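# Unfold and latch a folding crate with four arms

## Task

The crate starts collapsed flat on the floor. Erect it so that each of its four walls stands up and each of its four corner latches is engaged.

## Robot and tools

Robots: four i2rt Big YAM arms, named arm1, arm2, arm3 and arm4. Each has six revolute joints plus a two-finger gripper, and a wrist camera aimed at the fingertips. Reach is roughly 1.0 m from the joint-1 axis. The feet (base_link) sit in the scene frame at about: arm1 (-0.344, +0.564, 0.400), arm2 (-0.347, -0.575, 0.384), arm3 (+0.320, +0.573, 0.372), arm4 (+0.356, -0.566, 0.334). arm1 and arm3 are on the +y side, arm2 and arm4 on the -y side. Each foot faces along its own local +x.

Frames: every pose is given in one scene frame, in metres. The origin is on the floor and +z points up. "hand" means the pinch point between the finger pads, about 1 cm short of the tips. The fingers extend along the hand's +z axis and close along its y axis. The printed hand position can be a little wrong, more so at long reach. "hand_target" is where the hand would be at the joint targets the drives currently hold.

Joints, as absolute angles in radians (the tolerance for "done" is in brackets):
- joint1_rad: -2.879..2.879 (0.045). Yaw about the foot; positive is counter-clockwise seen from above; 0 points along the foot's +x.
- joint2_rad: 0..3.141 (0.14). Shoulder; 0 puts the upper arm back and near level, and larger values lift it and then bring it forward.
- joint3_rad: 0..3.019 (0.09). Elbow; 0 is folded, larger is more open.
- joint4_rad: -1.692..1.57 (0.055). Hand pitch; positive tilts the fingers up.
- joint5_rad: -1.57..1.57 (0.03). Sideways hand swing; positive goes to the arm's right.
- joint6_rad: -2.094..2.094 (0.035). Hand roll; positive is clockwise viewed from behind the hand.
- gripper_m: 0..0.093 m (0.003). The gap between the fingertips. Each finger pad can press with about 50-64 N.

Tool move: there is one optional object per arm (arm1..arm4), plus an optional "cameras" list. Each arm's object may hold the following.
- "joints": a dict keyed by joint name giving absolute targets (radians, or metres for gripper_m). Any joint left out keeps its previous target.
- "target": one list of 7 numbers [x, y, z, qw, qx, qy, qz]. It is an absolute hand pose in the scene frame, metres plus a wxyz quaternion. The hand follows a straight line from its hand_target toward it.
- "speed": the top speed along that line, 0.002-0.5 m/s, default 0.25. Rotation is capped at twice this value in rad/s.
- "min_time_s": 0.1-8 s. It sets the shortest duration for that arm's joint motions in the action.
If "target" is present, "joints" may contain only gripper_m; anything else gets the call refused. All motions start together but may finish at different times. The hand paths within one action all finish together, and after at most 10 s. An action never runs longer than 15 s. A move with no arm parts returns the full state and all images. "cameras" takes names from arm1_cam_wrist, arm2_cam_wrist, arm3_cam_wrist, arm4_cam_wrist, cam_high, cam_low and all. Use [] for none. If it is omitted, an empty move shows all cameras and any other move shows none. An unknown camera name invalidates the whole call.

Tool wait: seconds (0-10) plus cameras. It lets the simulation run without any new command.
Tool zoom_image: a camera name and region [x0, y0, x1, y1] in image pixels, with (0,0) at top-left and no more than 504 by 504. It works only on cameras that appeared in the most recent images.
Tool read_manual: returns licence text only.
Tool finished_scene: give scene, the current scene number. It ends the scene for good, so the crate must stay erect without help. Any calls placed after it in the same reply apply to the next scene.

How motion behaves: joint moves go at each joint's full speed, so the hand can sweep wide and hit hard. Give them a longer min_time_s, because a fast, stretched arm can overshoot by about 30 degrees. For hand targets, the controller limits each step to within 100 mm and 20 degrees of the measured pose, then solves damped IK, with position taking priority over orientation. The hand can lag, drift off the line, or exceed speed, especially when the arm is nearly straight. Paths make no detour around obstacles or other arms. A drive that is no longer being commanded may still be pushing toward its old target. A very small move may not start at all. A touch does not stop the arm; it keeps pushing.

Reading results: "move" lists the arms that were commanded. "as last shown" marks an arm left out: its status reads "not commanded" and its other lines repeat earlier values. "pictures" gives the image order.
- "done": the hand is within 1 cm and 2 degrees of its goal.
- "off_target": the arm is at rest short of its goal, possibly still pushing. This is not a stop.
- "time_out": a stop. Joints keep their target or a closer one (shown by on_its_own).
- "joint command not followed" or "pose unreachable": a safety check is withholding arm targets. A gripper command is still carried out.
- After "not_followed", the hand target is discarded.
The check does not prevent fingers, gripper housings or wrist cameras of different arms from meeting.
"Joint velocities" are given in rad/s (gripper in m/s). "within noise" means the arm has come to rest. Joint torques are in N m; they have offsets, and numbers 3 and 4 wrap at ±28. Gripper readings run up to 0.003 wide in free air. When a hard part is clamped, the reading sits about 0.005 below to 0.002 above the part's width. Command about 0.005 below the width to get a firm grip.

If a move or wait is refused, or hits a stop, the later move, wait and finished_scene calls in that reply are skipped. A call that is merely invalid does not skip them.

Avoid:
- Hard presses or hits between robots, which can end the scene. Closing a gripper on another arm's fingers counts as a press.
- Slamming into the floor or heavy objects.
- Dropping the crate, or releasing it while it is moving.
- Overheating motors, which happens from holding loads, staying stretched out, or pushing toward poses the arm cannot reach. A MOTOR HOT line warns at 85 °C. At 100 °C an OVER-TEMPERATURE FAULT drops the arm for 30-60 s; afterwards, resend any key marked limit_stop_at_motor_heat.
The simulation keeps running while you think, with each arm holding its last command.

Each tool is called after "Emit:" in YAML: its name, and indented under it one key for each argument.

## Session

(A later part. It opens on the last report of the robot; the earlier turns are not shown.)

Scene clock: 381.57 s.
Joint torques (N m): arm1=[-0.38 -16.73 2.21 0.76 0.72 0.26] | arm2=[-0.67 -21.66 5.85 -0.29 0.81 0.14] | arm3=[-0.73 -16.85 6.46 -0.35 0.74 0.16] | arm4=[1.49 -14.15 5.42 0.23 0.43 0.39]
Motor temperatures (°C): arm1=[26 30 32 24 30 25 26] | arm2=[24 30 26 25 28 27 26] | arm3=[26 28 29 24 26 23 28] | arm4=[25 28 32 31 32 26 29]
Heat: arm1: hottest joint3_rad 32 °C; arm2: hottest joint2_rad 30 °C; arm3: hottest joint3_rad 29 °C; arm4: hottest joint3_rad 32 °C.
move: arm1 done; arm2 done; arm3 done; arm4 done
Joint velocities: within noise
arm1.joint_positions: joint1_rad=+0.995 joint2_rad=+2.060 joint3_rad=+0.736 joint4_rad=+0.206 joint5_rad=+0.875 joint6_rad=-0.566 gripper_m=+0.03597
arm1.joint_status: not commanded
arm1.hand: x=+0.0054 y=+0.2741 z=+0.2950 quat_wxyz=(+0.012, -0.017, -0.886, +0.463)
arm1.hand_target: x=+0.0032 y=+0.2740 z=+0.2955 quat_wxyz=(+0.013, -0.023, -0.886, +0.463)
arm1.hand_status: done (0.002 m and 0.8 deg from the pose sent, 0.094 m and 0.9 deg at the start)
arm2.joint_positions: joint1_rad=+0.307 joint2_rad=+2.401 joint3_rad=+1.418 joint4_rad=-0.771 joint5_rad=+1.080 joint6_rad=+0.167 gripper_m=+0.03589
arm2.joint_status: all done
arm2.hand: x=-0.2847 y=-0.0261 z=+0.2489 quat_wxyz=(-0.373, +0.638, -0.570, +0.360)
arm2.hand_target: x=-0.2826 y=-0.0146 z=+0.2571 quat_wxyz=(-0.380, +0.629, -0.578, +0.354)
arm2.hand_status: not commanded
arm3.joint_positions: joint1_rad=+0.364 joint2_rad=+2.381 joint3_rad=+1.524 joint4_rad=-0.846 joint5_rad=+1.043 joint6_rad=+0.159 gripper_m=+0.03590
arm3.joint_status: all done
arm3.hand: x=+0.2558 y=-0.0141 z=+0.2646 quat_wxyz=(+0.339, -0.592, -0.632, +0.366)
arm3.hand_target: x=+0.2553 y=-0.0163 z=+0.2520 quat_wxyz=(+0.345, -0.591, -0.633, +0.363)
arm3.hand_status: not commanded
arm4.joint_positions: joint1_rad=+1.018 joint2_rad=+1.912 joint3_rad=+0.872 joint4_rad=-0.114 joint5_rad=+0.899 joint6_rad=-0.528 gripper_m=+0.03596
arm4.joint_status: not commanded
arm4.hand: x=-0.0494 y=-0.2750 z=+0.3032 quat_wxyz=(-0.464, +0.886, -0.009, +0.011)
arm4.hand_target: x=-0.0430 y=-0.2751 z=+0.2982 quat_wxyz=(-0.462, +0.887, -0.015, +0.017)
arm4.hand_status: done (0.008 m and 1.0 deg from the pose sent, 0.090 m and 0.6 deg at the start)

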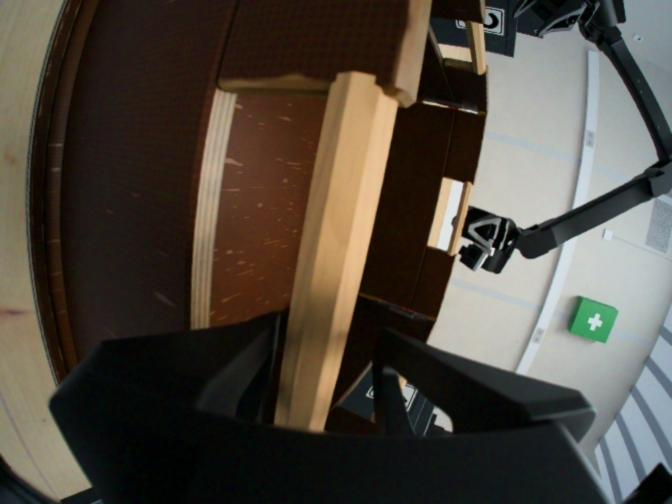

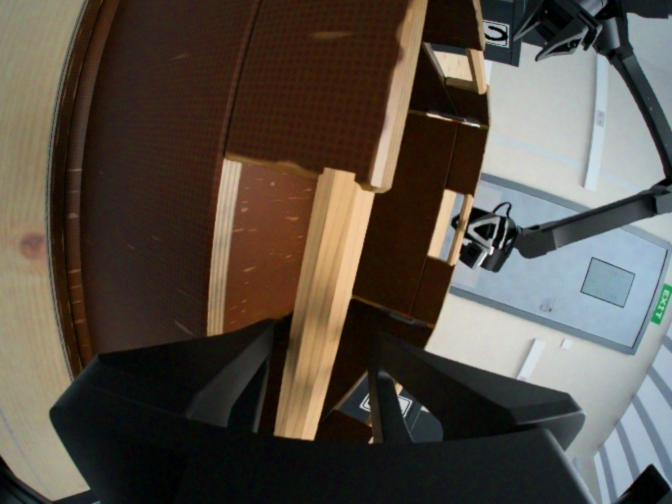

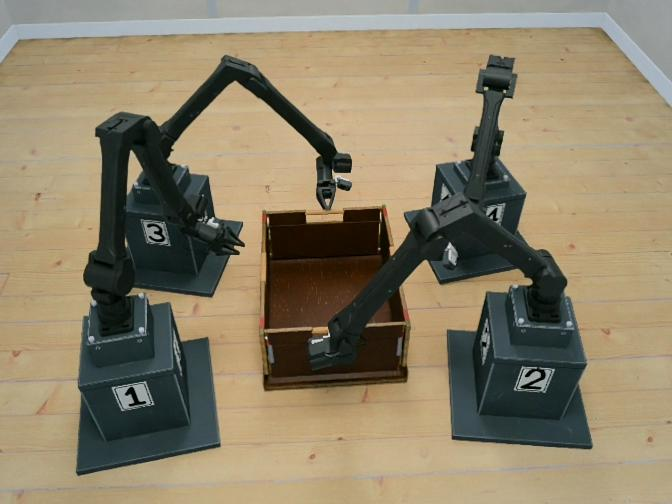

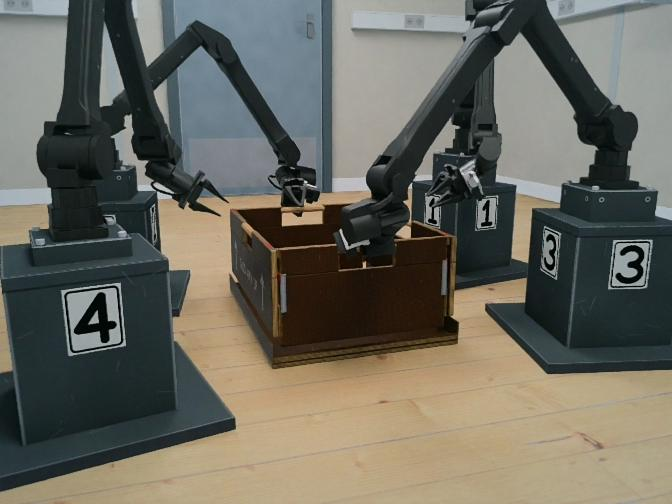

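Emit:
move:
  arm2: {"target": [-0.368, -0.02, 0.305, -0.3830, 0.6301, -0.5774, 0.3510], "speed": 0.2}
  arm3: {"target": [0.345, -0.014, 0.315, -0.341, 0.5906, 0.6334, -0.3658], "speed": 0.2}
  cameras: ["arm2_cam_wrist", "arm3_cam_wrist", "cam_high", "cam_low"]

Emit:
zoom_image:
  camera: "cam_high"
  region: [230, 180, 430, 400]

Emit:
zoom_image:
  camera: "cam_low"
  region: [220, 190, 480, 380]

Scene clock: 384.90 s.
Joint torques (N m): arm1=[-0.15 -16.15 2.4 1.07 0.69 0.33] | arm2=[-1.14 -23.65 6.39 -0.69 0.44 0.11] | arm3=[-1.14 -20.42 7.39 -0.94 0.47 0.24] | arm4=[1.44 -14.1 5.41 0.23 0.43 0.38]
Motor temperatures (°C): arm1=[26 30 31 24 29 25 26] | arm2=[24 30 26 25 28 27 26] | arm3=[26 28 30 24 26 23 28] | arm4=[25 28 32 31 32 26 29]
Heat: arm1: hottest joint3_rad 31 °C; arm2: hottest joint2_rad 30 °C; arm3: hottest joint3_rad 30 °C; arm4: hottest joint3_rad 32 °C.
move: arm2 off_target; arm3 off_target
Joint velocities: within noise
arm1: as last shown
arm2.joint_positions: joint1_rad=+0.454 joint2_rad=+2.386 joint3_rad=+1.509 joint4_rad=-1.139 joint5_rad=+1.050 joint6_rad=+0.454 gripper_m=+0.03589
arm2.joint_status: not commanded
arm2.hand: x=-0.3648 y=-0.0348 z=+0.2864 quat_wxyz=(-0.376, +0.638, -0.563, +0.366)
arm2.hand_target: x=-0.3669 y=-0.0192 z=+0.3044 quat_wxyz=(-0.385, +0.628, -0.579, +0.350)
arm2.hand_status: off_target (0.024 m and 2.7 deg from the pose sent, 0.101 m and 2.0 deg at the start)
arm3.joint_positions: joint1_rad=+0.519 joint2_rad=+2.371 joint3_rad=+1.624 joint4_rad=-1.216 joint5_rad=+1.014 joint6_rad=+0.422 gripper_m=+0.03590
arm3.joint_status: not commanded
arm3.hand: x=+0.3455 y=-0.0030 z=+0.3045 quat_wxyz=(+0.350, -0.579, -0.641, +0.364)
arm3.hand_target: x=+0.3452 y=-0.0158 z=+0.3150 quat_wxyz=(+0.338, -0.592, -0.632, +0.368)
arm3.hand_status: off_target (0.015 m and 1.9 deg from the pose sent, 0.102 m and 0.3 deg at the start)
arm4.joint_positions: joint1_rad=+1.018 joint2_rad=+1.912 joint3_rad=+0.872 joint4_rad=-0.114 joint5_rad=+0.899 joint6_rad=-0.527 gripper_m=+0.03596
arm4.joint_status: not commanded
arm4.hand: x=-0.0494 y=-0.2750 z=+0.3032 quat_wxyz=(-0.464, +0.886, -0.010, +0.010)
arm4.hand_target: x=-0.0430 y=-0.2751 z=+0.2982 quat_wxyz=(-0.462, +0.887, -0.016, +0.017)
arm4.hand_status: not commanded

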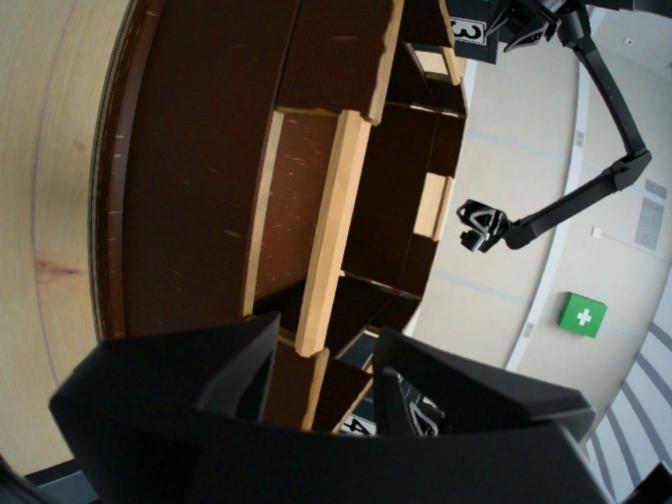

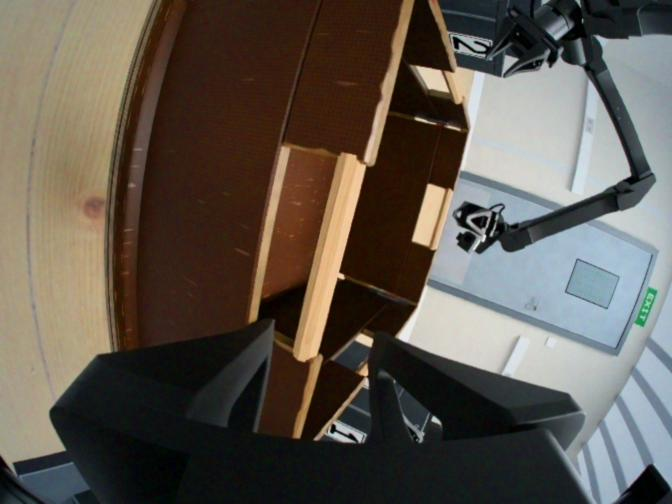

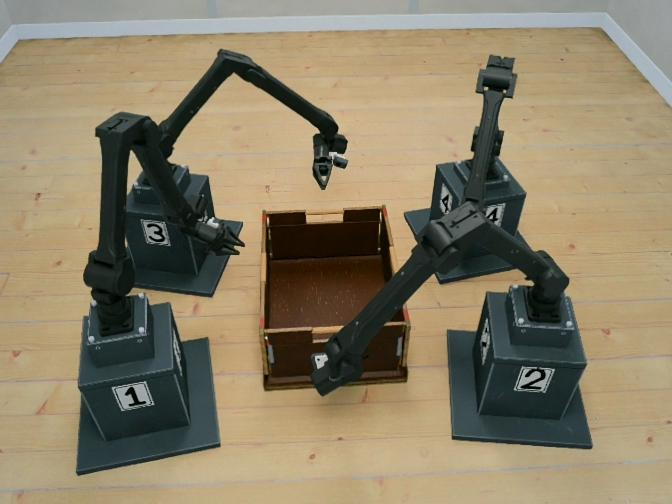

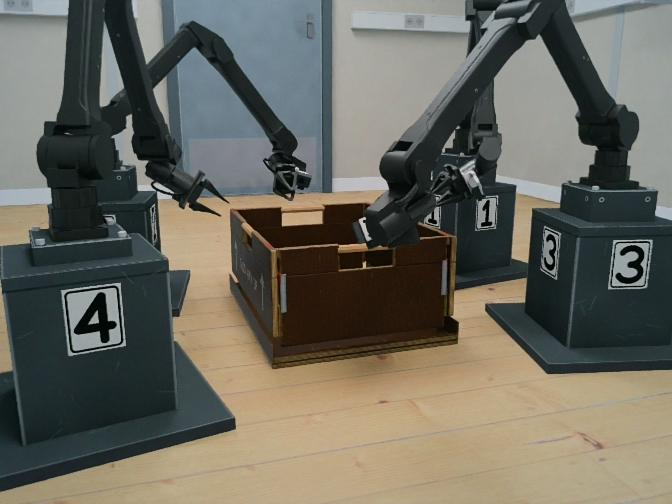

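Scaled by 2.291 from the camera's image (finer frame: 960x720).

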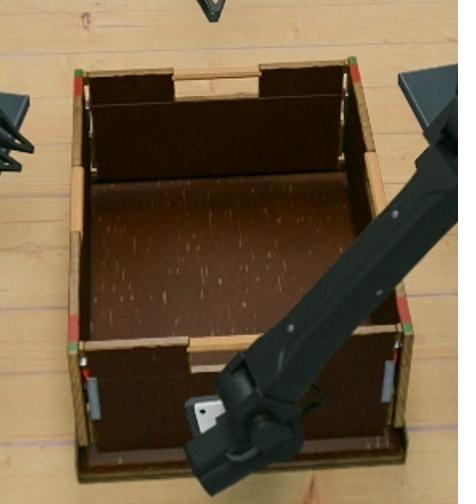

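Scaled by 1.938 from the camera's image (finer frame: 960x720).

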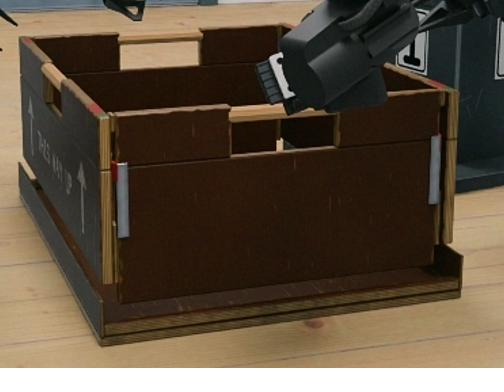

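Emit:
zoom_image:
  camera: "arm3_cam_wrist"
  region: [370, 90, 480, 150]

Emit:
zoom_image:
  camera: "arm3_cam_wrist"
  region: [330, 260, 440, 320]

Emit:
zoom_image:
  camera: "arm2_cam_wrist"
  region: [370, 80, 480, 140]

Emit:
zoom_image:
  camera: "arm2_cam_wrist"
  region: [330, 260, 440, 320]

Emit:
zoom_image:
  camera: "cam_high"
  region: [255, 315, 305, 375]

Emit:
zoom_image:
  camera: "cam_high"
  region: [380, 310, 420, 370]

Emit:
zoom_image:
  camera: "cam_low"
  region: [262, 240, 302, 320]

Emit:
zoom_image:
  camera: "cam_low"
  region: [428, 225, 468, 305]

Scaled by 4.582 from the camera's image (finer frame: 960x720).

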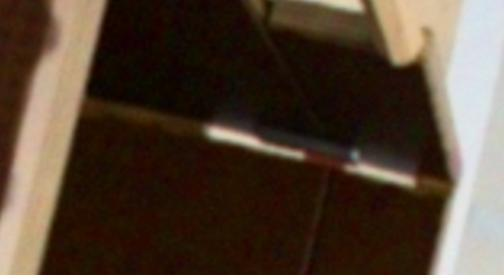

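Scaled by 4.582 from the camera's image (finer frame: 960x720).

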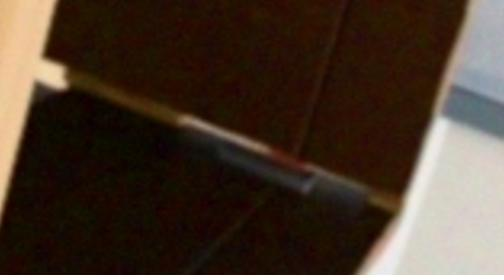

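Scaled by 4.582 from the camera's image (finer frame: 960x720).

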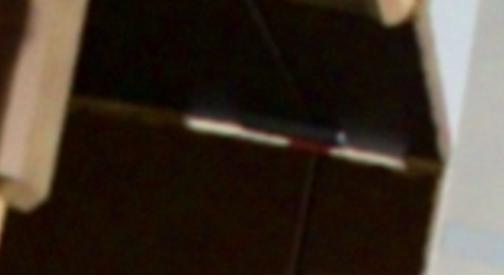

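Scaled by 4.582 from the camera's image (finer frame: 960x720).

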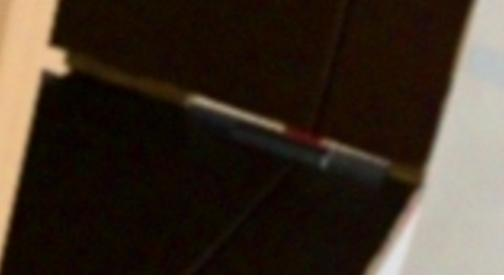

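Scaled by 8.400 from the camera's image (finer frame: 960x720).

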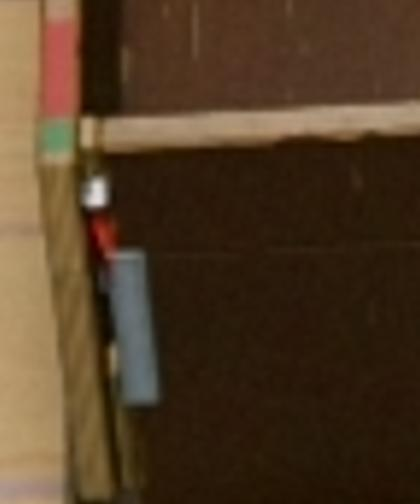

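Scaled by 8.400 from the camera's image (finer frame: 960x720).

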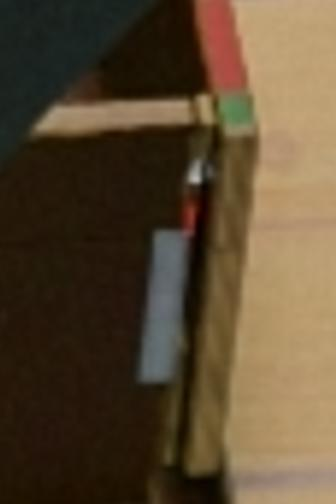

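Scaled by 6.300 from the camera's image (finer frame: 960x720).

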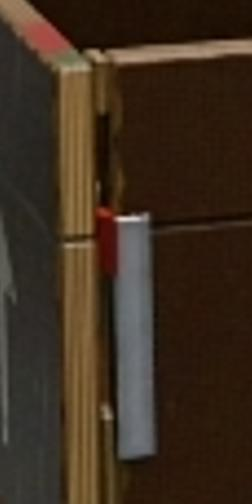

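Scaled by 6.300 from the camera's image (finer frame: 960x720).

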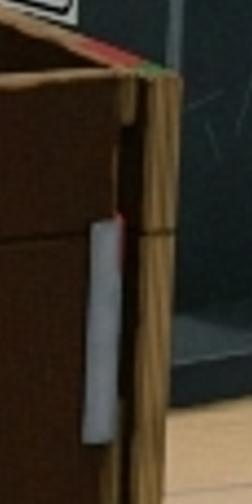

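Emit:
finished_scene:
  scene: 1

The scene is finished: the task was done.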